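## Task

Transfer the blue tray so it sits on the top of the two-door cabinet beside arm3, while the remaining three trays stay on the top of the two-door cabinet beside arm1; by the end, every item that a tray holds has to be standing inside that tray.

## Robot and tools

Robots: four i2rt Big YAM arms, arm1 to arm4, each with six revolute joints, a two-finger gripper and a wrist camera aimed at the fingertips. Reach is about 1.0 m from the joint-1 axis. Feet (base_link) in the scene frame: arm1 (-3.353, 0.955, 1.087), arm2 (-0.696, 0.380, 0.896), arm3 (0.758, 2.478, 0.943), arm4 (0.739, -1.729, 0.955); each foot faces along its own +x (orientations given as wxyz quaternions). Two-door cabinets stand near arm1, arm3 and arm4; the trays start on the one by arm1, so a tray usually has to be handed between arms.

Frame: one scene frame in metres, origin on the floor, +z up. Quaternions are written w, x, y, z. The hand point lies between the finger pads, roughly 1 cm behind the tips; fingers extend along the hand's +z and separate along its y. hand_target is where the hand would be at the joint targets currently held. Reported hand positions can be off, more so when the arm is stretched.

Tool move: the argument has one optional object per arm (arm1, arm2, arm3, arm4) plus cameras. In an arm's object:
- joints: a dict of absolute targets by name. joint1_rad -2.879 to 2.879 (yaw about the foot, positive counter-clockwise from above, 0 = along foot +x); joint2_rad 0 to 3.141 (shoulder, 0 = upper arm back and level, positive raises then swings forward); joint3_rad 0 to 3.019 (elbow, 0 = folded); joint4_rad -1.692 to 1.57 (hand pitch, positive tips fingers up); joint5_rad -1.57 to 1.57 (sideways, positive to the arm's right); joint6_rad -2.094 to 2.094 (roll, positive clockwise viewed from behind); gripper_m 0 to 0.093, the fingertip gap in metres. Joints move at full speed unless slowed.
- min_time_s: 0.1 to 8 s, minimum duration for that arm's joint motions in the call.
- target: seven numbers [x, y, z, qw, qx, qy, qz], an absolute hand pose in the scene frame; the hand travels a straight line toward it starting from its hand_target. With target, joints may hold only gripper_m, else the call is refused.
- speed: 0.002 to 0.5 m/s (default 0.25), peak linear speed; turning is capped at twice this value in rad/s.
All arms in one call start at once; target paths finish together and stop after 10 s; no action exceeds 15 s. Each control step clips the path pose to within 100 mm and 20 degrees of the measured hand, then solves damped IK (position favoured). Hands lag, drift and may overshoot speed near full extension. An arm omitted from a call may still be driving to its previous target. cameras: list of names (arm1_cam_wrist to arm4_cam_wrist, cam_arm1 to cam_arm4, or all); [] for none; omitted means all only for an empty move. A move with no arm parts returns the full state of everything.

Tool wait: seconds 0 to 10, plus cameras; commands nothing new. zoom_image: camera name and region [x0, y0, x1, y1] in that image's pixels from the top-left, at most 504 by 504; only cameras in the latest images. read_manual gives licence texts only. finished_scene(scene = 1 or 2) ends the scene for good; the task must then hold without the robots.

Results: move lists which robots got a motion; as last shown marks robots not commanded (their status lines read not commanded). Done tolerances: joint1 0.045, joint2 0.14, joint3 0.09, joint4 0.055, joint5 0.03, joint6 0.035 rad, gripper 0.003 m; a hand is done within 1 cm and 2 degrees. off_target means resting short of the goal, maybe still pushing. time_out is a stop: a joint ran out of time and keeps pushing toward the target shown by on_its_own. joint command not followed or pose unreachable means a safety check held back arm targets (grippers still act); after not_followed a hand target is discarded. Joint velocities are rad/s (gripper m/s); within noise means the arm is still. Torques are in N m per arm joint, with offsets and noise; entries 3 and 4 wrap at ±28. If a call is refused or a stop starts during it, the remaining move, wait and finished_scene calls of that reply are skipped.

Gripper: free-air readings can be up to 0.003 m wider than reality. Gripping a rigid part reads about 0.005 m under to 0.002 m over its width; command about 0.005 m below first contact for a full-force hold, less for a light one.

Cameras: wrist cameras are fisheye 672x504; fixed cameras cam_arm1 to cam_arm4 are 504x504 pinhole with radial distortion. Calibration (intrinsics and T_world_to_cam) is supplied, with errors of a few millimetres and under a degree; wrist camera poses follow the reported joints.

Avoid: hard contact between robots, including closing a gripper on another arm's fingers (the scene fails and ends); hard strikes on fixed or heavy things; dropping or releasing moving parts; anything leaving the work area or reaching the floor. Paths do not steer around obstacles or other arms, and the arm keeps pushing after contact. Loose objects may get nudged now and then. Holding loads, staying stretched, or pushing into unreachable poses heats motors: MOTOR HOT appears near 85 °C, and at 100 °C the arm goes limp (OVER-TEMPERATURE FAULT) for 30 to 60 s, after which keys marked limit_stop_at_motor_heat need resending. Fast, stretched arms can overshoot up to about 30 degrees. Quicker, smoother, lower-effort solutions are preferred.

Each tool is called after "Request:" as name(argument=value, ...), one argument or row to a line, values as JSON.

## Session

Request:
move(
)

Request:
zoom_image(
  camera="arm1_cam_wrist",
  region=[150, 240, 550, 504],
)

Request:
zoom_image(
  camera="cam_arm1",
  region=[190, 180, 430, 420],
)

Scene clock: 0.00 s.
Joint torques (N m): no reading
Motor temperatures (°C): arm1=[36 28 30 24 25 25 25] | arm2=[32 31 23 28 23 26 22] | arm3=[26 23 33 26 26 28 23] | arm4=[29 27 29 27 22 25 25]
Heat: arm1: hottest joint1_rad 36 °C; arm2: hottest joint1_rad 32 °C; arm3: hottest joint3_rad 33 °C; arm4: hottest joint1_rad 29 °C.
Joint velocities: within noise
arm1.joint_positions: joint1_rad=+0.860 joint2_rad=+0.621 joint3_rad=+1.528 joint4_rad=-1.270 joint5_rad=-0.192 joint6_rad=-0.636 gripper_m=+0.09396
arm1.joint_status: not commanded
arm1.hand: x=-3.4928 y=+0.7866 z=+1.7072 quat_wxyz=(+0.125, +0.591, +0.569, -0.558) (m; scene frame)
arm1.hand_target: x=-3.4898 y=+0.7898 z=+1.7155 quat_wxyz=(+0.124, +0.586, +0.565, -0.567) (m; scene frame)
arm1.hand_status: not commanded
arm2.joint_positions: joint1_rad=+0.754 joint2_rad=+0.595 joint3_rad=+1.346 joint4_rad=-1.311 joint5_rad=-0.233 joint6_rad=+0.584 gripper_m=+0.09396
arm2.joint_status: not commanded
arm2.hand: x=-0.8283 y=+0.1949 z=+1.4290 quat_wxyz=(-0.386, -0.856, -0.141, +0.314) (m; scene frame)
arm2.hand_target: x=-0.8262 y=+0.1970 z=+1.4391 quat_wxyz=(-0.392, -0.850, -0.142, +0.322) (m; scene frame)
arm2.hand_status: not commanded
arm3.joint_positions: joint1_rad=-0.415 joint2_rad=+0.640 joint3_rad=+1.444 joint4_rad=-1.295 joint5_rad=-0.232 joint6_rad=-0.126 gripper_m=+0.09396
arm3.joint_status: not commanded
arm3.hand: x=+0.9993 y=+2.5240 z=+1.5132 quat_wxyz=(-0.512, +0.127, -0.846, -0.077) (m; scene frame)
arm3.hand_target: x=+0.9966 y=+2.5239 z=+1.5256 quat_wxyz=(-0.524, +0.127, -0.839, -0.076) (m; scene frame)
arm3.hand_status: not commanded
arm4.joint_positions: joint1_rad=+0.385 joint2_rad=+0.628 joint3_rad=+1.385 joint4_rad=-1.571 joint5_rad=-0.065 joint6_rad=-0.063 gripper_m=+0.09396
arm4.joint_status: not commanded
arm4.hand: x=+0.9336 y=-1.7515 z=+1.4482 quat_wxyz=(-0.377, -0.040, -0.925, +0.016) (m; scene frame)
arm4.hand_target: x=+0.9321 y=-1.7512 z=+1.4564 quat_wxyz=(-0.386, -0.040, -0.921, +0.018) (m; scene frame)
arm4.hand_status: not commanded
pictures: arm1_cam_wrist, arm2_cam_wrist, arm3_cam_wrist, arm4_cam_wrist, cam_arm1, cam_arm2, cam_arm3, cam_arm4
camera_calibration:
arm1_cam_wrist: T_world_to_cam=[[-0.86109, 0.32832, 0.38824, -3.9261], [0.04269, 0.80756, -0.58825, 0.56578], [-0.50666, -0.48996, -0.70939, -0.06505]] pos_world=[-3.43784, 0.80025, 1.81093]
arm2_cam_wrist: T_world_to_cam=[[-0.44982, 0.60637, -0.65573, 0.44648], [0.89308, 0.29875, -0.33638, 1.21044], [-0.00807, -0.73693, -0.67592, 1.20702]] pos_world=[-0.87044, 0.25714, 1.51579]
arm3_cam_wrist: T_world_to_cam=[[0.27944, -0.95272, -0.11933, 2.30815], [-0.80379, -0.16414, -0.57183, 2.12982], [0.5252, 0.25571, -0.81165, 0.16748]] pos_world=[0.97897, 2.50577, 1.62926]
arm4_cam_wrist: T_world_to_cam=[[-0.09927, -0.98968, -0.10331, -1.49026], [-0.93447, 0.1284, -0.3321, 1.62786], [0.34194, 0.06358, -0.93757, 1.25554]] pos_world=[0.94394, -1.76372, 1.56381]

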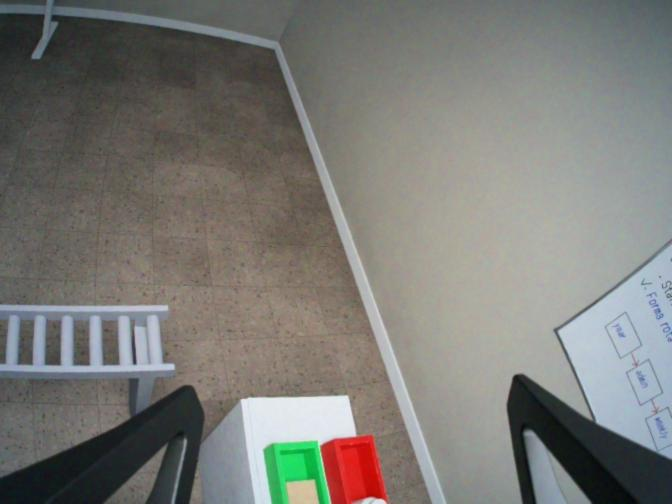

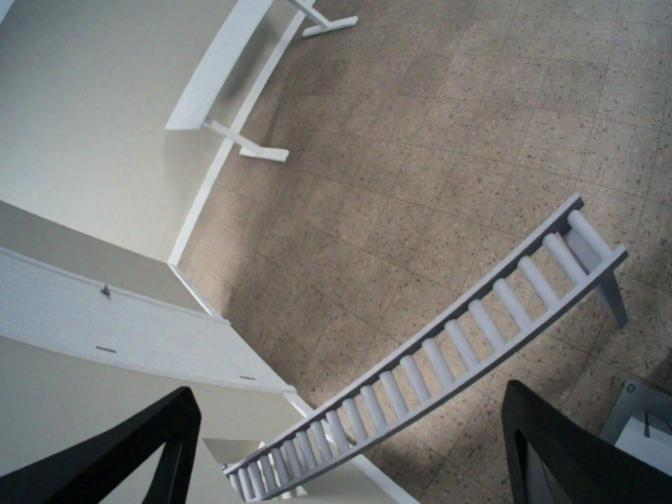

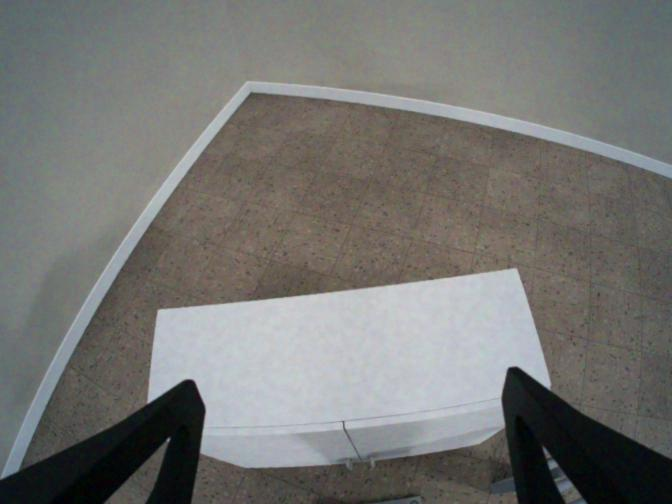

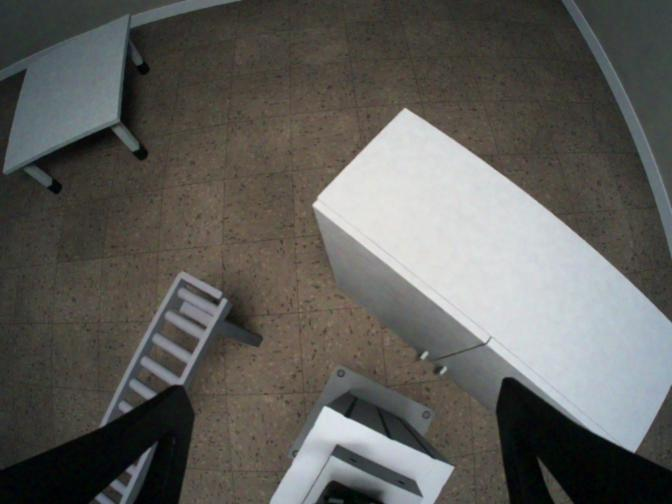

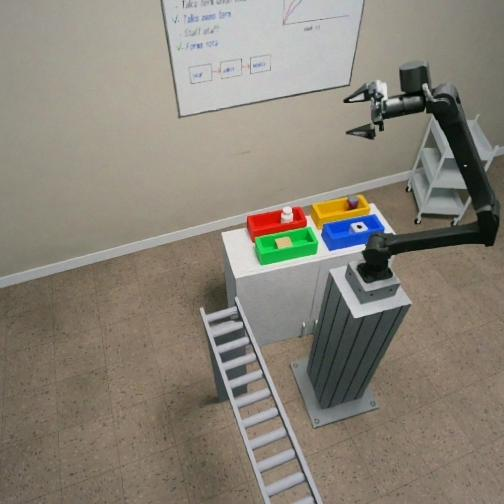

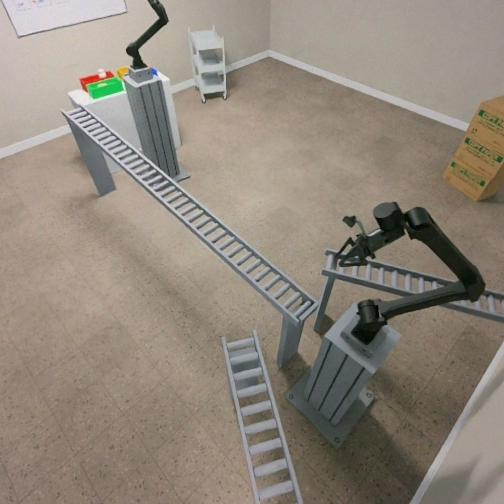

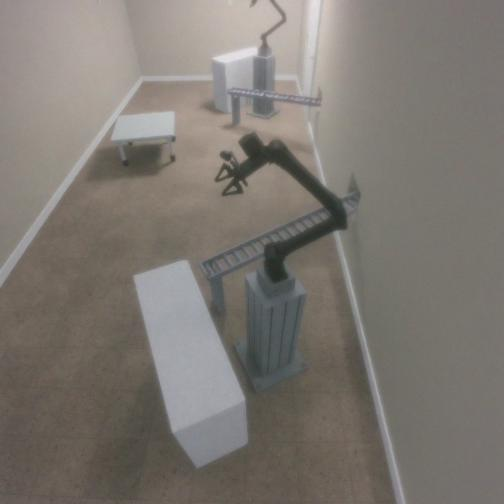

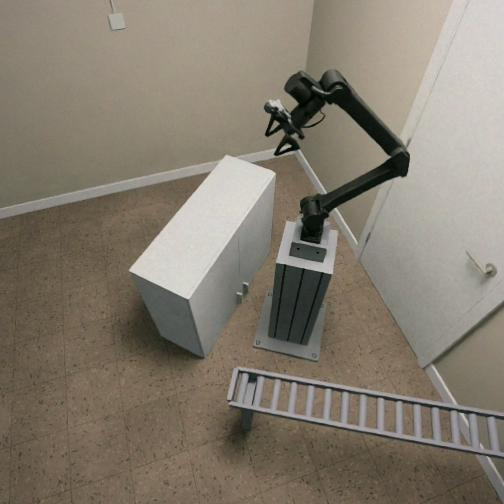

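Scaled by 1.260 from the camera's image (finer frame: 960x720).

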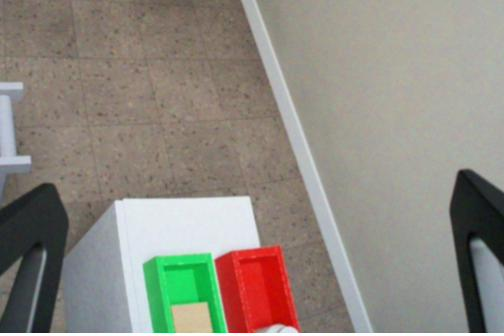

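Scaled by 2.100 from the camera's image (finer frame: 720x720).

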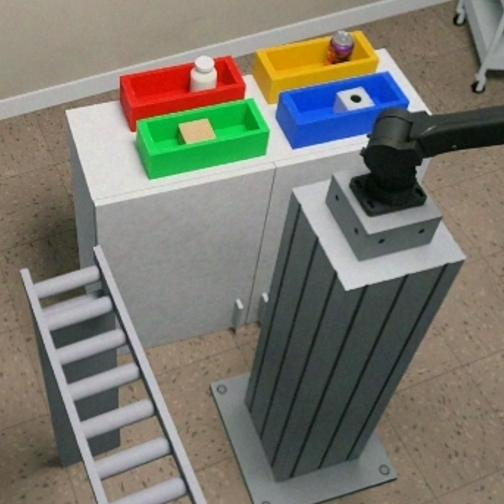

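Request:
move(
  arm1={"target": [-3.765, 1.175, 1.02, 0, 0.7547, 0.6561, 0], "speed": 0.3},
  arm2={"target": [-1.08, 0.39, 1.05, 0, 1, 0, 0], "speed": 0.3},
  arm3={"target": [0.98, 2.18, 1.05, 0, -0.2588, 0.9659, 0], "speed": 0.3},
  cameras=["arm1_cam_wrist", "arm2_cam_wrist", "arm3_cam_wrist", "cam_arm1"],
)

Request:
zoom_image(
  camera="arm1_cam_wrist",
  region=[200, 0, 672, 504],
)

Scene clock: 6.70 s.
Joint torques (N m): arm1=[-1.85 -12.98 9.25 0.66 -0.02 0] | arm2=[0.03 -10.05 12.57 0.79 0.19 0.02] | arm3=[0.03 -8.53 8.77 0.77 -0.04 -0.12] | arm4=[-0.38 3.02 9.31 2.19 -0.03 0.06]
Motor temperatures (°C): arm1=[36 28 30 24 25 25 25] | arm2=[32 31 24 28 23 26 22] | arm3=[26 23 34 26 26 28 23] | arm4=[29 27 30 27 22 25 25]
Heat: arm1: hottest joint1_rad 36 °C; arm2: hottest joint1_rad 32 °C; arm3: hottest joint3_rad 34 °C; arm4: hottest joint3_rad 30 °C.
move: arm1 off_target; arm2 off_target; arm3 done
Joint velocities: within noise
arm1.joint_positions: joint1_rad=-0.389 joint2_rad=+1.860 joint3_rad=+1.023 joint4_rad=-0.745 joint5_rad=+0.001 joint6_rad=-1.920 gripper_m=+0.09396
arm1.joint_status: not commanded
arm1.hand: x=-3.7505 y=+1.1600 z=+1.0224 quat_wxyz=(+0.013, +0.750, +0.661, +0.003)
arm1.hand_target: x=-3.7642 y=+1.1748 z=+1.0206 quat_wxyz=(+0.000, +0.755, +0.656, +0.000)
arm1.hand_status: off_target (0.021 m and 1.7 deg from the pose sent, 0.835 m and 70.0 deg at the start)
arm2.joint_positions: joint1_rad=-0.032 joint2_rad=+1.390 joint3_rad=+1.056 joint4_rad=-1.283 joint5_rad=+0.010 joint6_rad=-0.023 gripper_m=+0.09396
arm2.joint_status: not commanded
arm2.hand: x=-1.0652 y=+0.3856 z=+1.0412 quat_wxyz=(-0.001, -1.000, -0.009, -0.019)
arm2.hand_target: x=-1.0794 y=+0.3900 z=+1.0502 quat_wxyz=(+0.000, -1.000, +0.000, +0.000)
arm2.hand_status: off_target (0.018 m and 2.4 deg from the pose sent, 0.495 m and 62.3 deg at the start)
arm3.joint_positions: joint1_rad=-1.366 joint2_rad=+1.385 joint3_rad=+0.955 joint4_rad=-1.146 joint5_rad=-0.007 joint6_rad=-1.448 gripper_m=+0.09396
arm3.joint_status: not commanded
arm3.hand: x=+0.9813 y=+2.1890 z=+1.0490 quat_wxyz=(+0.001, +0.263, -0.965, -0.006)
arm3.hand_target: x=+0.9799 y=+2.1800 z=+1.0501 quat_wxyz=(+0.000, +0.259, -0.966, +0.000)
arm3.hand_status: done (0.009 m and 0.9 deg from the pose sent, 0.577 m and 63.5 deg at the start)
arm4: as last shown
arm1_cam_wrist: T_world_to_cam=[[-0.97258, 0.21853, -0.07964, -3.81713], [0.16228, 0.88286, 0.44071, -0.81835], [0.16662, 0.4157, -0.89411, 1.16487]] pos_world=[-3.77373, 1.07239, 1.09818]
arm2_cam_wrist: T_world_to_cam=[[0.06393, 0.99564, -0.06789, -0.24496], [0.88273, -0.02468, 0.46923, 0.50945], [0.46551, -0.08992, -0.88046, 1.55138]] pos_world=[-1.15623, 0.39598, 1.11025]
arm3_cam_wrist: T_world_to_cam=[[0.40777, -0.91131, -0.05686, 1.65648], [-0.80066, -0.38681, 0.45753, 1.19952], [-0.43894, -0.14104, -0.88738, 1.77987]] pos_world=[1.0662, 2.22459, 1.12479]

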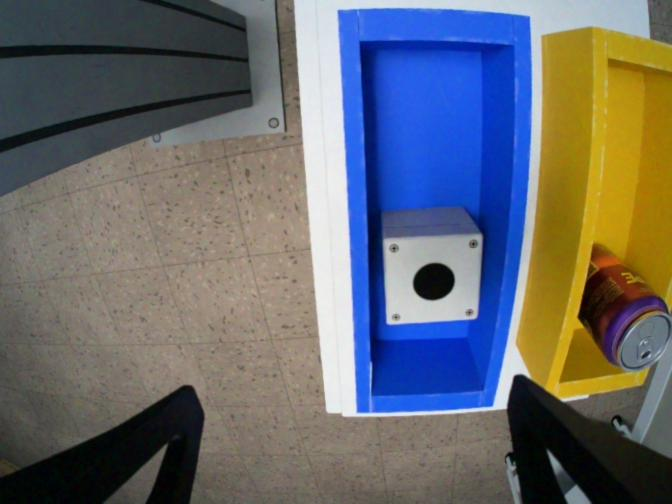

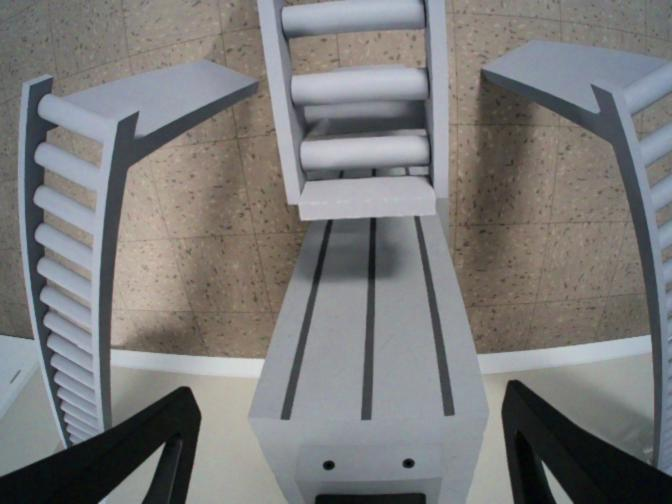

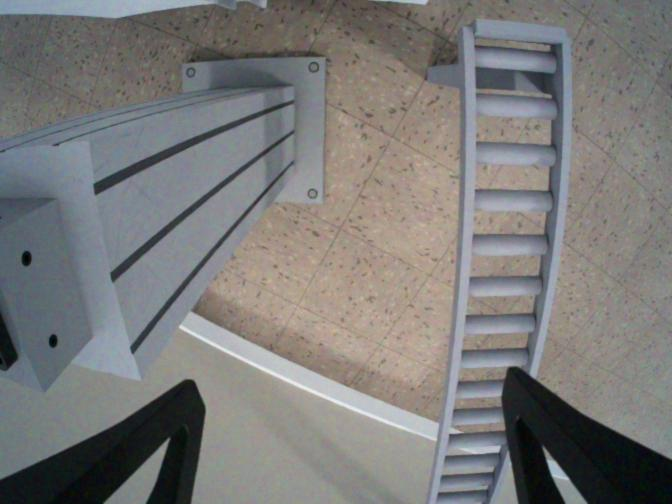

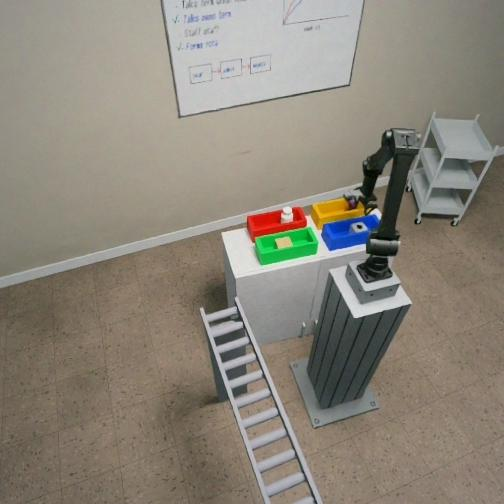

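Scaled by 1.000.

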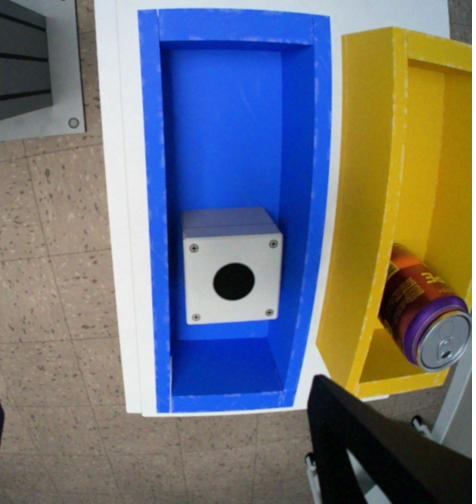

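Request:
move(
  arm1={"target": [-3.760, 1.187, 0.94, 0, 0.7604, 0.6494, 0], "speed": 0.15, "joints": {"gripper_m": 0.05}},
  cameras=["arm1_cam_wrist"],
)

Request:
zoom_image(
  camera="arm3_cam_wrist",
  region=[380, 0, 630, 250],
)

Scene clock: 10.13 s.
Joint torques (N m): arm1=[-1.73 -14.56 7.42 0.61 -0.05 -0.11] | arm2=[-0.21 -10.05 12.53 0.75 0.2 0.02] | arm3=[0.21 -8.64 8.81 0.66 -0.02 -0.11] | arm4=[-0.26 3.02 9.28 2.15 -0.03 0.05]
Motor temperatures (°C): arm1=[36 28 31 24 25 25 25] | arm2=[32 31 25 28 23 26 22] | arm3=[26 23 34 26 26 28 23] | arm4=[29 27 30 27 22 25 25]
Heat: arm1: hottest joint1_rad 36 °C; arm2: hottest joint1_rad 32 °C; arm3: hottest joint3_rad 34 °C; arm4: hottest joint3_rad 30 °C.
move: arm1 off_target
Joint velocities: within noise
arm1.joint_positions: joint1_rad=-0.419 joint2_rad=+2.043 joint3_rad=+1.029 joint4_rad=-0.564 joint5_rad=+0.001 joint6_rad=-1.920 gripper_m=+0.05010
arm1.joint_status: all done
arm1.hand: x=-3.7487 y=+1.1741 z=+0.9442 quat_wxyz=(+0.011, +0.760, +0.650, +0.003)
arm1.hand_target: x=-3.7596 y=+1.1868 z=+0.9405 quat_wxyz=(+0.000, +0.760, +0.649, +0.000)
arm1.hand_status: off_target (0.018 m and 1.3 deg from the pose sent, 0.087 m and 2.4 deg at the start)
arm2, arm3, arm4: as last shown
arm1_cam_wrist: T_world_to_cam=[[-0.96571, 0.24794, -0.077, -3.836], [0.1898, 0.8766, 0.4422, -0.68758], [0.17714, 0.41242, -0.8936, 1.13159]] pos_world=[-3.77441, 1.08713, 1.01988]

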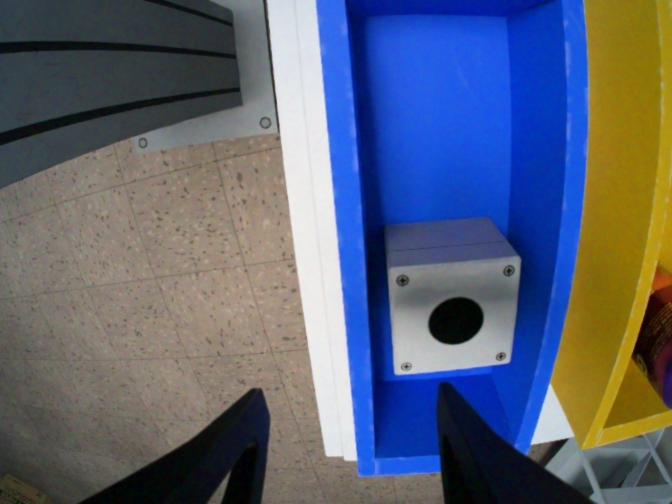

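This scene's latest camera images include none from arm3_cam_wrist. They are from: arm1_cam_wrist. arm3_cam_wrist's image comes with the result of a call that names it in "cameras".

Request:
move(
  arm1={"target": [-3.757, 1.175, 0.915, 0, 0.7604, 0.6494, 0], "speed": 0.15, "joints": {"gripper_m": 0.04}},
  cameras=["arm1_cam_wrist"],
)

Scene clock: 12.10 s.
Joint torques (N m): arm1=[-0.09 -14.21 5.56 0.73 -0.03 0.06] | arm2=[-0.15 -10.11 12.57 0.75 0.2 0.03] | arm3=[0.21 -8.88 8.81 0.77 -0.03 -0.12] | arm4=[-0.38 3.08 9.29 2.19 -0.03 0.05]
Motor temperatures (°C): arm1=[36 28 31 24 25 25 25] | arm2=[32 31 25 28 23 26 22] | arm3=[26 23 34 26 26 28 23] | arm4=[29 27 31 27 22 25 25]
Heat: arm1: hottest joint1_rad 36 °C; arm2: hottest joint1_rad 32 °C; arm3: hottest joint3_rad 34 °C; arm4: hottest joint3_rad 31 °C.
move: arm1 done
Joint velocities: within noise
arm1.joint_positions: joint1_rad=-0.419 joint2_rad=+2.090 joint3_rad=+1.029 joint4_rad=-0.497 joint5_rad=+0.001 joint6_rad=-1.920 gripper_m=+0.04010
arm1.joint_status: all done
arm1.hand: x=-3.7518 y=+1.1757 z=+0.9240 quat_wxyz=(+0.002, +0.760, +0.650, -0.001)
arm1.hand_target: x=-3.7567 y=+1.1748 z=+0.9152 quat_wxyz=(+0.000, +0.760, +0.649, +0.000)
arm1.hand_status: done (0.010 m and 0.2 deg from the pose sent, 0.030 m and 1.3 deg at the start)
arm2, arm3, arm4: as last shown
arm1_cam_wrist: T_world_to_cam=[[-0.9669, 0.24868, -0.05714, -3.86459], [0.19787, 0.87214, 0.44745, -0.64873], [0.16111, 0.42134, -0.89248, 1.04173]] pos_world=[-3.77612, 1.08794, 0.99918]

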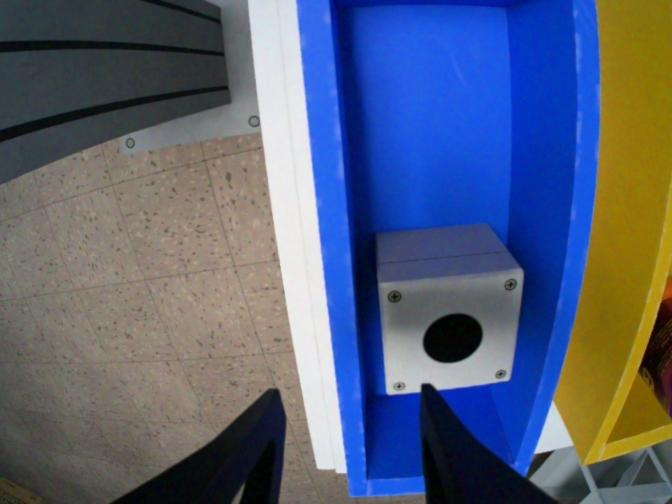

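Request:
move(
  arm1={"target": [-3.750, 1.152, 0.915, 0, 0.7604, 0.6494, 0], "speed": 0.15},
  cameras=["arm1_cam_wrist"],
)

Scene clock: 13.83 s.
Joint torques (N m): arm1=[-0.09 -16.03 3.38 0.7 -0.04 0.13] | arm2=[0.03 -10.11 12.55 0.77 0.19 0.02] | arm3=[0.15 -8.59 8.87 0.75 -0.05 -0.11] | arm4=[-0.26 3.02 9.32 2.18 -0.02 0.05]
Motor temperatures (°C): arm1=[36 28 31 24 25 25 25] | arm2=[32 31 25 28 23 26 22] | arm3=[26 23 34 26 26 28 23] | arm4=[29 27 31 27 22 25 25]
Heat: arm1: hottest joint1_rad 36 °C; arm2: hottest joint1_rad 32 °C; arm3: hottest joint3_rad 34 °C; arm4: hottest joint3_rad 31 °C.
move: arm1 done
Joint velocities: arm1=[within noise] | arm2=[within noise] | arm3=[-0.015 -0.005 -0.002 -0.017 0.022 -0.154 0] | arm4=[within noise]
arm1.joint_positions: joint1_rad=-0.383 joint2_rad=+2.090 joint3_rad=+1.001 joint4_rad=-0.466 joint5_rad=+0.002 joint6_rad=-1.887 gripper_m=+0.04010
arm1.joint_status: not commanded
arm1.hand: x=-3.7518 y=+1.1572 z=+0.9191 quat_wxyz=(+0.000, +0.759, +0.651, -0.001)
arm1.hand_target: x=-3.7499 y=+1.1520 z=+0.9151 quat_wxyz=(+0.000, +0.760, +0.650, +0.000)
arm1.hand_status: done (0.007 m and 0.3 deg from the pose sent, 0.025 m and 0.2 deg at the start)
arm2, arm3, arm4: as last shown
arm1_cam_wrist: T_world_to_cam=[[-0.9678, 0.24587, -0.05402, -3.86332], [0.19656, 0.87212, 0.44808, -0.63587], [0.15728, 0.42303, -0.89236, 1.02877]] pos_world=[-3.77572, 1.06924, 0.99428]

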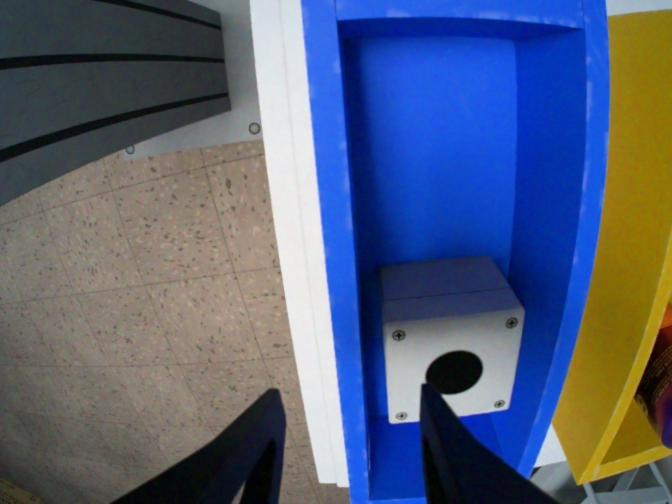

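Request:
move(
  arm1={"joints": {"joint1_rad": -0.406}, "min_time_s": 0.6},
)

Scene clock: 16.33 s.
Joint torques (N m): arm1=[-1.26 -15.79 3.4 0.69 -0.04 0.12] | arm2=[-0.09 -10.17 12.63 0.77 0.19 0.01] | arm3=[0.15 -9 8.81 0.72 -0.03 -0.11] | arm4=[-0.32 2.9 9.31 2.19 -0.03 0.06]
Motor temperatures (°C): arm1=[36 28 31 24 25 25 25] | arm2=[32 31 26 28 23 26 22] | arm3=[26 23 34 26 26 28 23] | arm4=[29 27 31 27 22 25 25]
Heat: arm1: hottest joint1_rad 36 °C; arm2: hottest joint1_rad 32 °C; arm3: hottest joint3_rad 34 °C; arm4: hottest joint3_rad 31 °C.
move: arm1 done
Joint velocities: within noise
arm1.joint_positions: joint1_rad=-0.394 joint2_rad=+2.090 joint3_rad=+1.001 joint4_rad=-0.465 joint5_rad=+0.002 joint6_rad=-1.886 gripper_m=+0.04010
arm1.joint_status: all done
arm1.hand: x=-3.7495 y=+1.1618 z=+0.9191 quat_wxyz=(+0.000, +0.763, +0.647, -0.001)
arm1.hand_target: x=-3.7432 y=+1.1651 z=+0.9150 quat_wxyz=(+0.000, +0.771, +0.637, +0.000)
arm1.hand_status: not commanded
arm2, arm3, arm4: as last shown
pictures: none

Request:
move(
  arm1={"target": [-3.7445, 1.165, 0.848, 0, 0.766, 0.643, 0], "speed": 0.1},
  cameras=["arm1_cam_wrist"],
)

Scene clock: 18.17 s.
Joint torques (N m): arm1=[-1.44 -14.68 4.7 0.73 -0.08 -0.02] | arm2=[-0.09 -10.17 12.55 0.77 0.18 0.03] | arm3=[0.26 -8.59 8.83 0.73 -0.04 -0.11] | arm4=[-0.26 3.08 9.32 2.19 -0.03 0.05]
Motor temperatures (°C): arm1=[36 29 31 24 25 25 25] | arm2=[32 31 26 28 23 26 22] | arm3=[26 23 34 26 26 28 23] | arm4=[29 27 31 27 22 25 25]
Heat: arm1: hottest joint1_rad 36 °C; arm2: hottest joint1_rad 32 °C; arm3: hottest joint3_rad 34 °C; arm4: hottest joint3_rad 31 °C.
move: arm1 off_target
Joint velocities: within noise
arm1.joint_positions: joint1_rad=-0.394 joint2_rad=+2.244 joint3_rad=+1.014 joint4_rad=-0.335 joint5_rad=+0.002 joint6_rad=-1.886 gripper_m=+0.04010
arm1.joint_status: not commanded
arm1.hand: x=-3.7400 y=+1.1566 z=+0.8561 quat_wxyz=(+0.005, +0.763, +0.647, +0.001)
arm1.hand_target: x=-3.7442 y=+1.1649 z=+0.8483 quat_wxyz=(+0.000, +0.766, +0.643, +0.000)
arm1.hand_status: off_target (0.013 m and 0.8 deg from the pose sent, 0.071 m and 0.6 deg at the start)
arm2, arm3, arm4: as last shown
arm1_cam_wrist: T_world_to_cam=[[-0.96416, 0.25725, -0.06499, -3.84531], [0.20253, 0.87177, 0.44609, -0.58508], [0.17142, 0.41694, -0.89262, 1.03112]] pos_world=[-3.76574, 1.06935, 0.93148]

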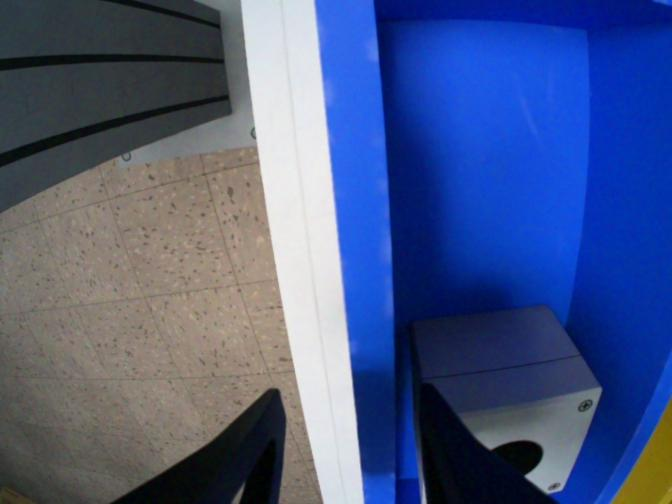

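Request:
move(
  arm1={"joints": {"gripper_m": 0.022}},
)

Request:
move(
  arm1={"joints": {"gripper_m": 0.004}},
  cameras=["arm1_cam_wrist", "cam_arm1"],
)

Request:
zoom_image(
  camera="arm1_cam_wrist",
  region=[250, 250, 600, 504],
)

Scene clock: 19.17 s.
Joint torques (N m): arm1=[-1.49 -15.09 4.53 0.64 -0.06 -0.02] | arm2=[-0.15 -10.11 12.57 0.8 0.19 0.03] | arm3=[0.26 -8.7 8.91 0.8 -0.01 -0.13] | arm4=[-0.21 3.02 9.29 2.15 -0.03 0.05]
Motor temperatures (°C): arm1=[36 29 31 24 25 25 25] | arm2=[32 31 26 28 23 26 22] | arm3=[26 23 34 26 26 28 23] | arm4=[29 27 31 27 22 25 25]
Heat: arm1: hottest joint1_rad 36 °C; arm2: hottest joint1_rad 32 °C; arm3: hottest joint3_rad 34 °C; arm4: hottest joint3_rad 31 °C.
move: arm1 done
Joint velocities: within noise
arm1.joint_positions: joint1_rad=-0.394 joint2_rad=+2.244 joint3_rad=+1.015 joint4_rad=-0.334 joint5_rad=+0.002 joint6_rad=-1.886 gripper_m=+0.02215
arm1.joint_status: all done
arm1.hand: x=-3.7412 y=+1.1572 z=+0.8563 quat_wxyz=(+0.004, +0.763, +0.647, +0.000)
arm1.hand_target: x=-3.7441 y=+1.1648 z=+0.8483 quat_wxyz=(+0.000, +0.766, +0.643, +0.000)
arm1.hand_status: not commanded
arm2, arm3, arm4: as last shown
pictures: none

Scene clock: 19.67 s.
Joint torques (N m): arm1=[-1.44 -14.74 4.4 0.54 -0.08 -0.05] | arm2=[-0.09 -10.05 12.53 0.76 0.19 0.02] | arm3=[0.26 -8.64 8.83 0.68 -0.03 -0.11] | arm4=[-0.21 3.02 9.28 2.19 -0.03 0.05]
Motor temperatures (°C): arm1=[36 29 31 24 25 25 25] | arm2=[32 31 26 28 23 26 22] | arm3=[26 23 34 26 26 28 23] | arm4=[29 27 31 27 22 25 25]
Heat: arm1: hottest joint1_rad 36 °C; arm2: hottest joint1_rad 32 °C; arm3: hottest joint3_rad 34 °C; arm4: hottest joint3_rad 31 °C.
move: arm1 off_target
Joint velocities: within noise
arm1.joint_positions: joint1_rad=-0.394 joint2_rad=+2.244 joint3_rad=+1.018 joint4_rad=-0.331 joint5_rad=+0.003 joint6_rad=-1.886 gripper_m=+0.00945
arm1.joint_status: gripper_m off_target (ended at +0.00948, target +0.00400)
arm1.hand: x=-3.7430 y=+1.1582 z=+0.8566 quat_wxyz=(+0.001, +0.763, +0.647, +0.000)
arm1.hand_target: x=-3.7441 y=+1.1648 z=+0.8483 quat_wxyz=(+0.000, +0.766, +0.643, +0.000)
arm1.hand_status: not commanded
arm2, arm3: as last shown
arm4.joint_positions: joint1_rad=+0.385 joint2_rad=+0.628 joint3_rad=+1.385 joint4_rad=-1.571 joint5_rad=-0.065 joint6_rad=-0.063 gripper_m=+0.09396
arm4.joint_status: not commanded
arm4.hand: x=+0.9336 y=-1.7515 z=+1.4482 quat_wxyz=(-0.377, -0.040, -0.925, +0.016)
arm4.hand_target: x=+0.9321 y=-1.7512 z=+1.4564 quat_wxyz=(-0.386, -0.040, -0.921, +0.018)
arm4.hand_status: not commanded
arm1_cam_wrist: T_world_to_cam=[[-0.96457, 0.25754, -0.05731, -3.85696], [0.20566, 0.86998, 0.44815, -0.57405], [0.16528, 0.42048, -0.89212, 1.00385]] pos_world=[-3.76815, 1.07065, 0.93178]

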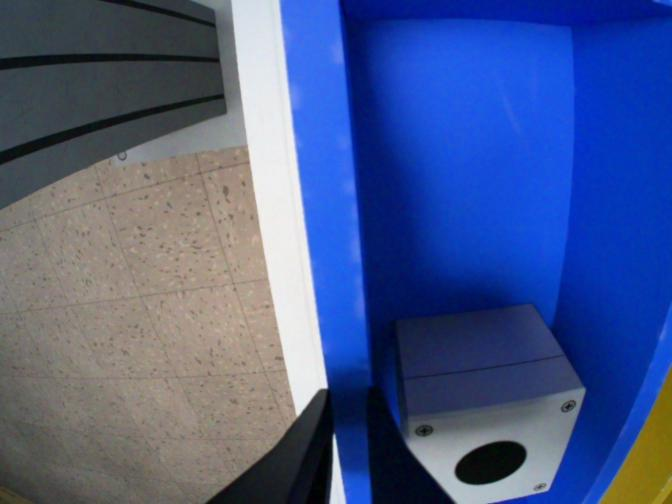

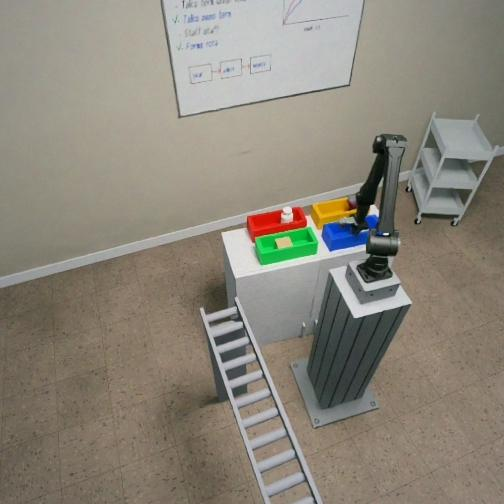

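Scaled by 1.440 from the camera's image (finer frame: 960x720).

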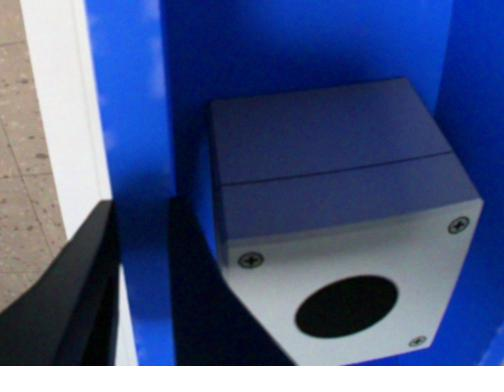

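Request:
move(
  arm1={"target": [-3.744, 1.165, 0.93, 0, 0.763, 0.647, 0], "speed": 0.06},
  cameras=["arm1_cam_wrist", "cam_arm1"],
)

Request:
zoom_image(
  camera="cam_arm1",
  region=[230, 170, 430, 290],
)

Scene clock: 21.83 s.
Joint torques (N m): arm1=[-1.38 -16.85 3.58 -0.28 -0.12 -0.11] | arm2=[-0.21 -10.11 12.53 0.79 0.19 0.02] | arm3=[0.03 -8.88 8.81 0.69 -0.01 -0.12] | arm4=[-0.21 3.02 9.29 2.19 -0.03 0.06]
Motor temperatures (°C): arm1=[36 29 31 24 25 25 25] | arm2=[32 31 26 28 23 26 22] | arm3=[26 23 34 26 26 28 23] | arm4=[29 27 32 27 22 25 25]
Heat: arm1: hottest joint1_rad 36 °C; arm2: hottest joint1_rad 32 °C; arm3: hottest joint3_rad 34 °C; arm4: hottest joint3_rad 32 °C.
move: arm1 done
Joint velocities: within noise
arm1.joint_positions: joint1_rad=-0.395 joint2_rad=+2.064 joint3_rad=+1.000 joint4_rad=-0.471 joint5_rad=+0.004 joint6_rad=-1.886 gripper_m=+0.00410
arm1.joint_status: not commanded
arm1.on_its_own: gripper_m moved -0.00535 to your old target +0.00400
arm1.hand: x=-3.7543 y=+1.1650 z=+0.9298 quat_wxyz=(-0.009, +0.763, +0.647, -0.004)
arm1.hand_target: x=-3.7442 y=+1.1649 z=+0.9300 quat_wxyz=(+0.000, +0.763, +0.647, +0.000)
arm1.hand_status: done (0.010 m and 1.2 deg from the pose sent, 0.074 m and 0.2 deg at the start)
arm2.joint_positions: joint1_rad=-0.032 joint2_rad=+1.390 joint3_rad=+1.056 joint4_rad=-1.283 joint5_rad=+0.010 joint6_rad=-0.023 gripper_m=+0.09396
arm2.joint_status: not commanded
arm2.hand: x=-1.0652 y=+0.3856 z=+1.0412 quat_wxyz=(-0.001, -1.000, -0.009, -0.019)
arm2.hand_target: x=-1.0794 y=+0.3900 z=+1.0502 quat_wxyz=(+0.000, -1.000, +0.000, +0.000)
arm2.hand_status: not commanded
arm3.joint_positions: joint1_rad=-1.366 joint2_rad=+1.385 joint3_rad=+0.955 joint4_rad=-1.146 joint5_rad=-0.007 joint6_rad=-1.448 gripper_m=+0.09396
arm3.joint_status: not commanded
arm3.hand: x=+0.9813 y=+2.1890 z=+1.0490 quat_wxyz=(+0.001, +0.263, -0.965, -0.006)
arm3.hand_target: x=+0.9799 y=+2.1800 z=+1.0501 quat_wxyz=(+0.000, +0.259, -0.966, +0.000)
arm3.hand_status: not commanded
arm4: as last shown
arm1_cam_wrist: T_world_to_cam=[[-0.96543, 0.25826, -0.03531, -3.89], [0.21466, 0.86456, 0.45438, -0.57609], [0.14787, 0.43109, -0.89011, 0.98872]] pos_world=[-3.77806, 1.07646, 1.00448]

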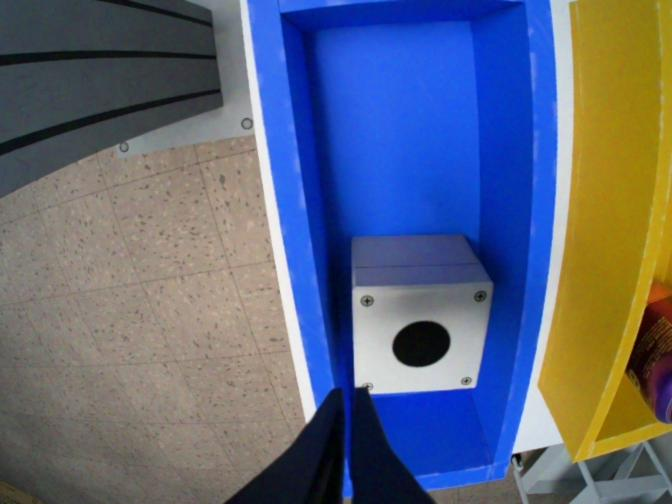

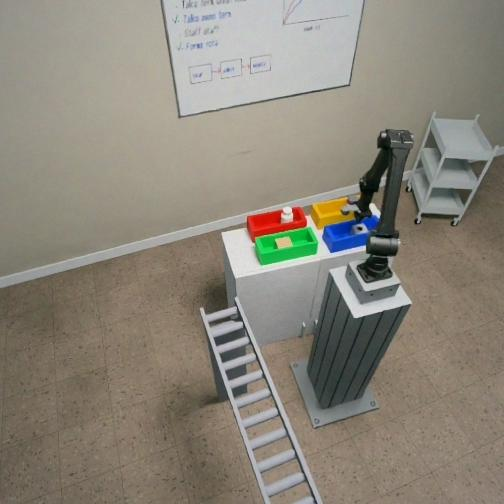

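Scaled by 2.520 from the camera's image (finer frame: 720x720).

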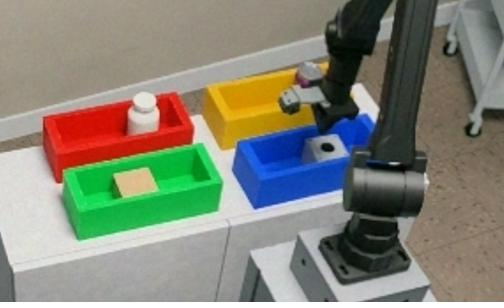

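Request:
move(
  arm1={"target": [-3.727, 1.158, 0.925, 0, 0.763, 0.647, 0], "speed": 0.1, "joints": {"gripper_m": 0.035}},
  cameras=["arm1_cam_wrist"],
)

Scene clock: 24.00 s.
Joint torques (N m): arm1=[-1.9 -16.32 3 0.68 -0.11 -0.14] | arm2=[-0.15 -9.99 12.56 0.79 0.19 0.03] | arm3=[0.32 -8.47 8.76 0.66 -0.02 -0.14] | arm4=[-0.32 2.96 9.32 2.17 -0.03 0.06]
Motor temperatures (°C): arm1=[36 29 31 24 25 25 25] | arm2=[32 31 27 28 23 26 22] | arm3=[26 23 34 26 26 28 23] | arm4=[29 27 32 27 22 25 25]
Heat: arm1: hottest joint1_rad 36 °C; arm2: hottest joint1_rad 32 °C; arm3: hottest joint3_rad 34 °C; arm4: hottest joint3_rad 32 °C.
move: arm1 done
Joint velocities: within noise
arm1.joint_positions: joint1_rad=-0.396 joint2_rad=+2.055 joint3_rad=+0.944 joint4_rad=-0.455 joint5_rad=+0.004 joint6_rad=-1.888 gripper_m=+0.03490
arm1.joint_status: all done
arm1.hand: x=-3.7306 y=+1.1531 z=+0.9238 quat_wxyz=(+0.005, +0.763, +0.647, +0.002)
arm1.hand_target: x=-3.7271 y=+1.1580 z=+0.9250 quat_wxyz=(+0.000, +0.763, +0.647, +0.000)
arm1.hand_status: done (0.006 m and 0.6 deg from the pose sent, 0.029 m and 1.2 deg at the start)
arm2, arm3, arm4: as last shown
arm1_cam_wrist: T_world_to_cam=[[-0.96415, 0.25706, -0.06581, -3.82991], [0.20172, 0.87116, 0.44765, -0.61792], [0.1724, 0.41833, -0.89179, 1.09263]] pos_world=[-3.75634, 1.06575, 0.99897]

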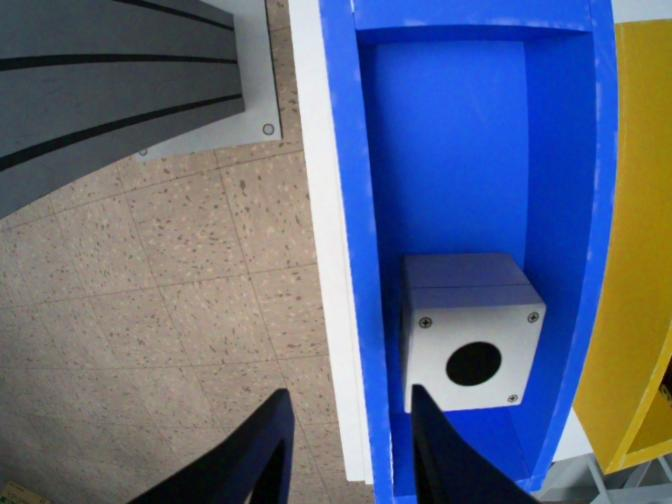

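Request:
move(
  arm1={"target": [-3.735, 1.167, 0.87, 0, 0.763, 0.647, 0], "speed": 0.1},
)

Request:
move(
  arm1={"target": [-3.735, 1.167, 0.830, 0, 0.763, 0.647, 0], "speed": 0.08},
  cameras=["arm1_cam_wrist"],
)

Scene clock: 26.00 s.
Joint torques (N m): arm1=[-1.44 -14.33 4.75 0.69 -0.12 -0.12] | arm2=[-0.15 -10.29 12.53 0.76 0.2 0.03] | arm3=[0.21 -9.05 8.83 0.68 -0.05 -0.12] | arm4=[-0.26 2.9 9.31 2.17 -0.03 0.05]
Motor temperatures (°C): arm1=[36 29 31 24 25 25 25] | arm2=[32 31 27 28 23 26 22] | arm3=[26 23 34 26 26 28 23] | arm4=[29 27 32 27 22 25 25]
Heat: arm1: hottest joint1_rad 36 °C; arm2: hottest joint1_rad 32 °C; arm3: hottest joint3_rad 34 °C; arm4: hottest joint3_rad 32 °C.
move: arm1 off_target
Joint velocities: within noise
arm1.joint_positions: joint1_rad=-0.406 joint2_rad=+2.180 joint3_rad=+0.973 joint4_rad=-0.360 joint5_rad=+0.004 joint6_rad=-1.898 gripper_m=+0.03490
arm1.joint_status: not commanded
arm1.hand: x=-3.7295 y=+1.1573 z=+0.8771 quat_wxyz=(+0.006, +0.763, +0.647, +0.002)
arm1.hand_target: x=-3.7347 y=+1.1668 z=+0.8703 quat_wxyz=(+0.000, +0.763, +0.647, +0.000)
arm1.hand_status: off_target (0.013 m and 0.7 deg from the pose sent, 0.056 m and 0.6 deg at the start)
arm2, arm3, arm4: as last shown
pictures: none

Scene clock: 27.33 s.
Joint torques (N m): arm1=[-1.61 -14.45 4.05 0.68 -0.11 -0.14] | arm2=[0.09 -10.11 12.55 0.76 0.19 0.02] | arm3=[0.26 -8.76 8.83 0.64 -0.02 -0.12] | arm4=[-0.26 3.14 9.31 2.19 -0.03 0.05]
Motor temperatures (°C): arm1=[36 29 31 24 25 25 25] | arm2=[32 31 27 28 23 26 22] | arm3=[26 23 34 26 26 28 23] | arm4=[29 27 32 27 22 25 25]
Heat: arm1: hottest joint1_rad 36 °C; arm2: hottest joint1_rad 32 °C; arm3: hottest joint3_rad 34 °C; arm4: hottest joint3_rad 32 °C.
move: arm1 off_target
Joint velocities: within noise
arm1.joint_positions: joint1_rad=-0.406 joint2_rad=+2.285 joint3_rad=+1.010 joint4_rad=-0.288 joint5_rad=+0.004 joint6_rad=-1.899 gripper_m=+0.03490
arm1.joint_status: not commanded
arm1.hand: x=-3.7322 y=+1.1588 z=+0.8390 quat_wxyz=(+0.004, +0.763, +0.647, +0.001)
arm1.hand_target: x=-3.7348 y=+1.1670 z=+0.8304 quat_wxyz=(+0.000, +0.763, +0.647, +0.000)
arm1.hand_status: off_target (0.013 m and 0.5 deg from the pose sent, 0.048 m and 0.7 deg at the start)
arm2, arm3, arm4: as last shown
arm1_cam_wrist: T_world_to_cam=[[-0.96431, 0.25712, -0.06322, -3.84127], [0.20274, 0.87058, 0.44832, -0.58056], [0.17031, 0.4195, -0.89164, 1.00563]] pos_world=[-3.75774, 1.07125, 0.91407]

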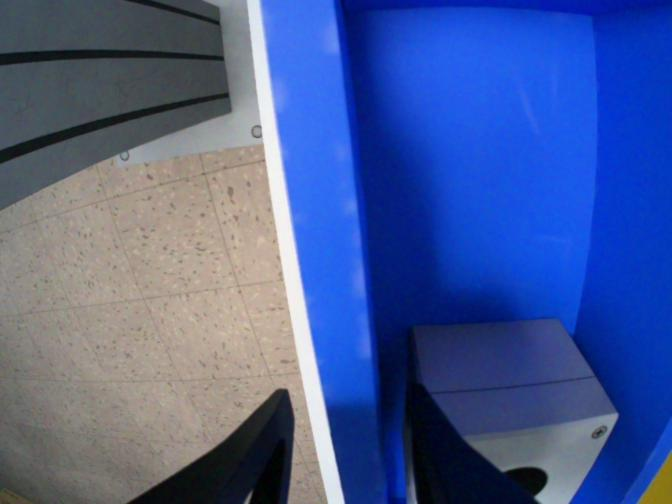

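Good depth. Close.

Request:
move(
  arm1={"joints": {"gripper_m": 0.020}},
)

Request:
move(
  arm1={"joints": {"gripper_m": 0.002}},
  cameras=["arm1_cam_wrist"],
)

Request:
move(
  arm1={"target": [-3.735, 1.167, 0.86, 0, 0.763, 0.647, 0], "speed": 0.04},
  cameras=["arm1_cam_wrist"],
)

Scene clock: 28.20 s.
Joint torques (N m): arm1=[-1.85 -14.86 4.15 0.66 -0.12 -0.12] | arm2=[-0.09 -10.05 12.56 0.8 0.19 0.01] | arm3=[0.26 -8.53 8.8 0.65 -0.04 -0.12] | arm4=[-0.38 3.02 9.32 2.22 -0.03 0.04]
Motor temperatures (°C): arm1=[36 29 31 24 25 25 25] | arm2=[32 31 27 28 23 26 22] | arm3=[26 23 34 26 26 28 23] | arm4=[29 27 32 27 22 25 25]
Heat: arm1: hottest joint1_rad 36 °C; arm2: hottest joint1_rad 32 °C; arm3: hottest joint3_rad 34 °C; arm4: hottest joint3_rad 32 °C.
move: arm1 done
Joint velocities: within noise
arm1.joint_positions: joint1_rad=-0.406 joint2_rad=+2.285 joint3_rad=+1.010 joint4_rad=-0.288 joint5_rad=+0.004 joint6_rad=-1.899 gripper_m=+0.02018
arm1.joint_status: all done
arm1.hand: x=-3.7322 y=+1.1588 z=+0.8390 quat_wxyz=(+0.004, +0.763, +0.647, +0.001)
arm1.hand_target: x=-3.7348 y=+1.1670 z=+0.8304 quat_wxyz=(+0.000, +0.763, +0.647, +0.000)
arm1.hand_status: not commanded
arm2, arm3, arm4: as last shown
pictures: none

Scene clock: 28.70 s.
Joint torques (N m): arm1=[-1.61 -14.45 4.1 0.66 -0.13 -0.11] | arm2=[-0.09 -9.88 12.56 0.77 0.19 0.01] | arm3=[0.38 -8.53 8.88 0.76 -0.03 -0.14] | arm4=[-0.26 3.02 9.32 2.21 -0.03 0.06]
Motor temperatures (°C): arm1=[36 29 31 24 25 25 25] | arm2=[32 31 27 28 23 26 22] | arm3=[26 23 34 26 26 28 23] | arm4=[29 27 32 27 22 25 25]
Heat: arm1: hottest joint1_rad 36 °C; arm2: hottest joint1_rad 32 °C; arm3: hottest joint3_rad 34 °C; arm4: hottest joint3_rad 32 °C.
move: arm1 off_target
Joint velocities: within noise
arm1.joint_positions: joint1_rad=-0.406 joint2_rad=+2.285 joint3_rad=+1.011 joint4_rad=-0.287 joint5_rad=+0.005 joint6_rad=-1.901 gripper_m=+0.01060
arm1.joint_status: gripper_m off_target (ended at +0.01062, target +0.00200)
arm1.hand: x=-3.7331 y=+1.1594 z=+0.8391 quat_wxyz=(+0.002, +0.762, +0.648, +0.001)
arm1.hand_target: x=-3.7347 y=+1.1669 z=+0.8304 quat_wxyz=(+0.000, +0.763, +0.647, +0.000)
arm1.hand_status: not commanded
arm2, arm3, arm4: as last shown
arm1_cam_wrist: T_world_to_cam=[[-0.9651, 0.2547, -0.06088, -3.8444], [0.20132, 0.87028, 0.44953, -0.58701], [0.16748, 0.42158, -0.89119, 0.99221]] pos_world=[-3.75823, 1.07175, 0.91407]

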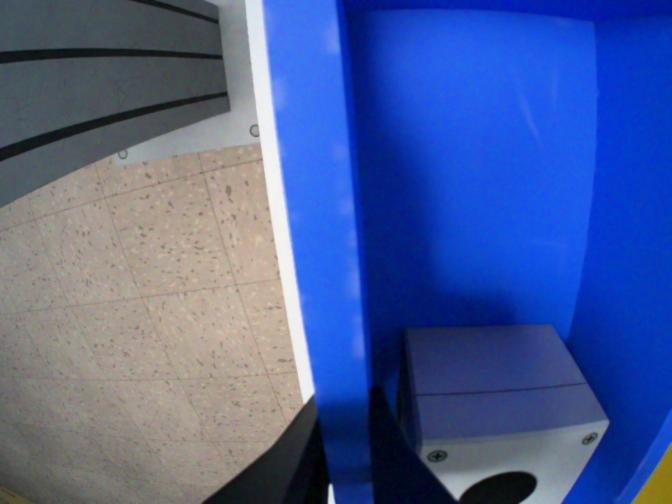

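Scene clock: 29.97 s.
Joint torques (N m): arm1=[-1.61 -20.42 1.96 -0.13 -0.17 -0.1] | arm2=[-0.09 -10.05 12.57 0.79 0.19 0.02] | arm3=[0.38 -8.7 8.85 0.69 -0.02 -0.12] | arm4=[-0.44 3.02 9.35 2.19 -0.03 0.05]
Motor temperatures (°C): arm1=[36 29 31 24 25 25 25] | arm2=[32 31 27 28 23 26 22] | arm3=[26 23 34 26 26 28 23] | arm4=[29 27 32 27 22 25 25]
Heat: arm1: hottest joint1_rad 36 °C; arm2: hottest joint1_rad 32 °C; arm3: hottest joint3_rad 34 °C; arm4: hottest joint3_rad 32 °C.
move: arm1 off_target
Joint velocities: within noise
arm1.joint_positions: joint1_rad=-0.406 joint2_rad=+2.274 joint3_rad=+1.011 joint4_rad=-0.319 joint5_rad=+0.005 joint6_rad=-1.902 gripper_m=+0.01060
arm1.joint_status: not commanded
arm1.hand: x=-3.7294 y=+1.1575 z=+0.8434 quat_wxyz=(+0.012, +0.762, +0.648, +0.005)
arm1.hand_target: x=-3.7349 y=+1.1669 z=+0.8594 quat_wxyz=(+0.000, +0.763, +0.647, +0.000)
arm1.hand_status: off_target (0.020 m and 1.6 deg from the pose sent, 0.022 m and 0.4 deg at the start)
arm2, arm3, arm4: as last shown
arm1_cam_wrist: T_world_to_cam=[[-0.96385, 0.2535, -0.08202, -3.8163], [0.19224, 0.8748, 0.44471, -0.62312], [0.18448, 0.41287, -0.89191, 1.07035]] pos_world=[-3.75602, 1.07064, 0.91876]

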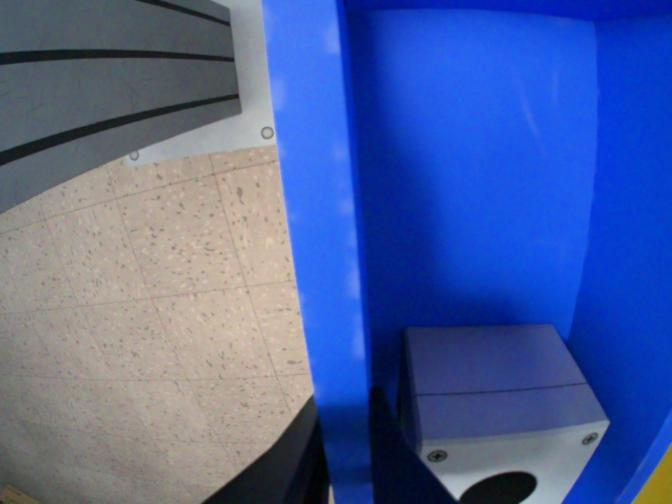

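Request:
move(
  arm1={"target": [-3.735, 1.167, 1.08, 0, 0.763, 0.647, 0], "speed": 0.1},
  cameras=["arm1_cam_wrist", "cam_arm1"],
)

Request:
zoom_image(
  camera="cam_arm1",
  region=[230, 150, 430, 290],
)

Scene clock: 33.20 s.
Joint torques (N m): arm1=[-1.49 -16.91 10.17 -0.31 -0.16 -0.09] | arm2=[-0.03 -10.05 12.57 0.75 0.19 0.02] | arm3=[0.38 -8.7 8.75 0.76 0 -0.12] | arm4=[-0.32 3.08 9.29 2.17 -0.04 0.05]
Motor temperatures (°C): arm1=[36 30 31 24 25 25 26] | arm2=[32 32 28 28 23 26 22] | arm3=[26 23 35 26 26 28 23] | arm4=[29 27 32 27 22 25 25]
Heat: arm1: hottest joint1_rad 36 °C; arm2: hottest joint1_rad 32 °C; arm3: hottest joint3_rad 35 °C; arm4: hottest joint3_rad 32 °C.
move: arm1 off_target
Joint velocities: within noise
arm1.joint_positions: joint1_rad=-0.406 joint2_rad=+1.745 joint3_rad=+0.957 joint4_rad=-0.840 joint5_rad=+0.005 joint6_rad=-1.902 gripper_m=+0.01060
arm1.joint_status: not commanded
arm1.hand: x=-3.7129 y=+1.1497 z=+1.0538 quat_wxyz=(+0.034, +0.761, +0.648, +0.014)
arm1.hand_target: x=-3.7339 y=+1.1664 z=+1.0803 quat_wxyz=(+0.000, +0.763, +0.647, +0.000)
arm1.hand_status: off_target (0.038 m and 4.2 deg from the pose sent, 0.237 m and 1.6 deg at the start)
arm2, arm3: as last shown
arm4.joint_positions: joint1_rad=+0.385 joint2_rad=+0.628 joint3_rad=+1.385 joint4_rad=-1.571 joint5_rad=-0.065 joint6_rad=-0.063 gripper_m=+0.09396
arm4.joint_status: not commanded
arm4.hand: x=+0.9336 y=-1.7515 z=+1.4482 quat_wxyz=(-0.377, -0.040, -0.925, +0.016)
arm4.hand_target: x=+0.9321 y=-1.7512 z=+1.4564 quat_wxyz=(-0.386, -0.040, -0.921, +0.018)
arm4.hand_status: not commanded
arm1_cam_wrist: T_world_to_cam=[[-0.9597, 0.25104, -0.12631, -3.71616], [0.17433, 0.88435, 0.43306, -0.77817], [0.22042, 0.39359, -0.89247, 1.41433]] pos_world=[-3.74248, 1.06442, 1.12986]

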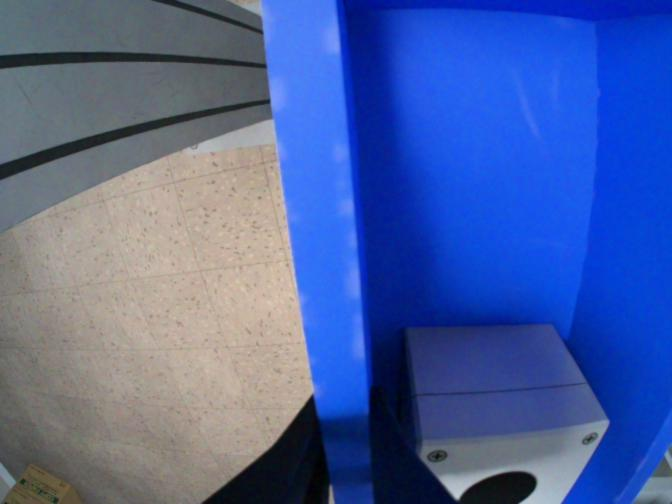

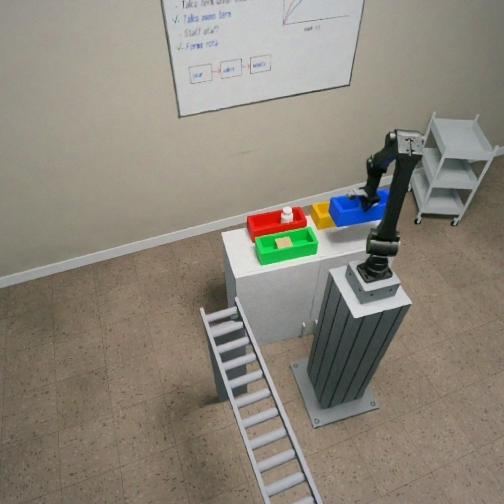

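Scaled by 2.520 from the camera's image (finer frame: 720x720).

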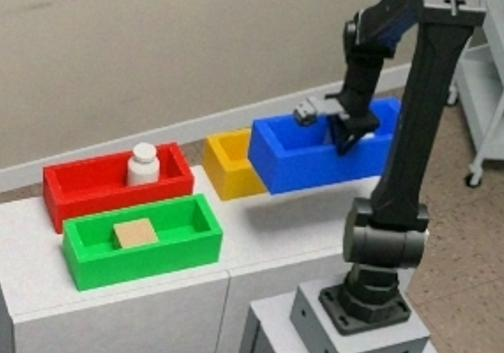

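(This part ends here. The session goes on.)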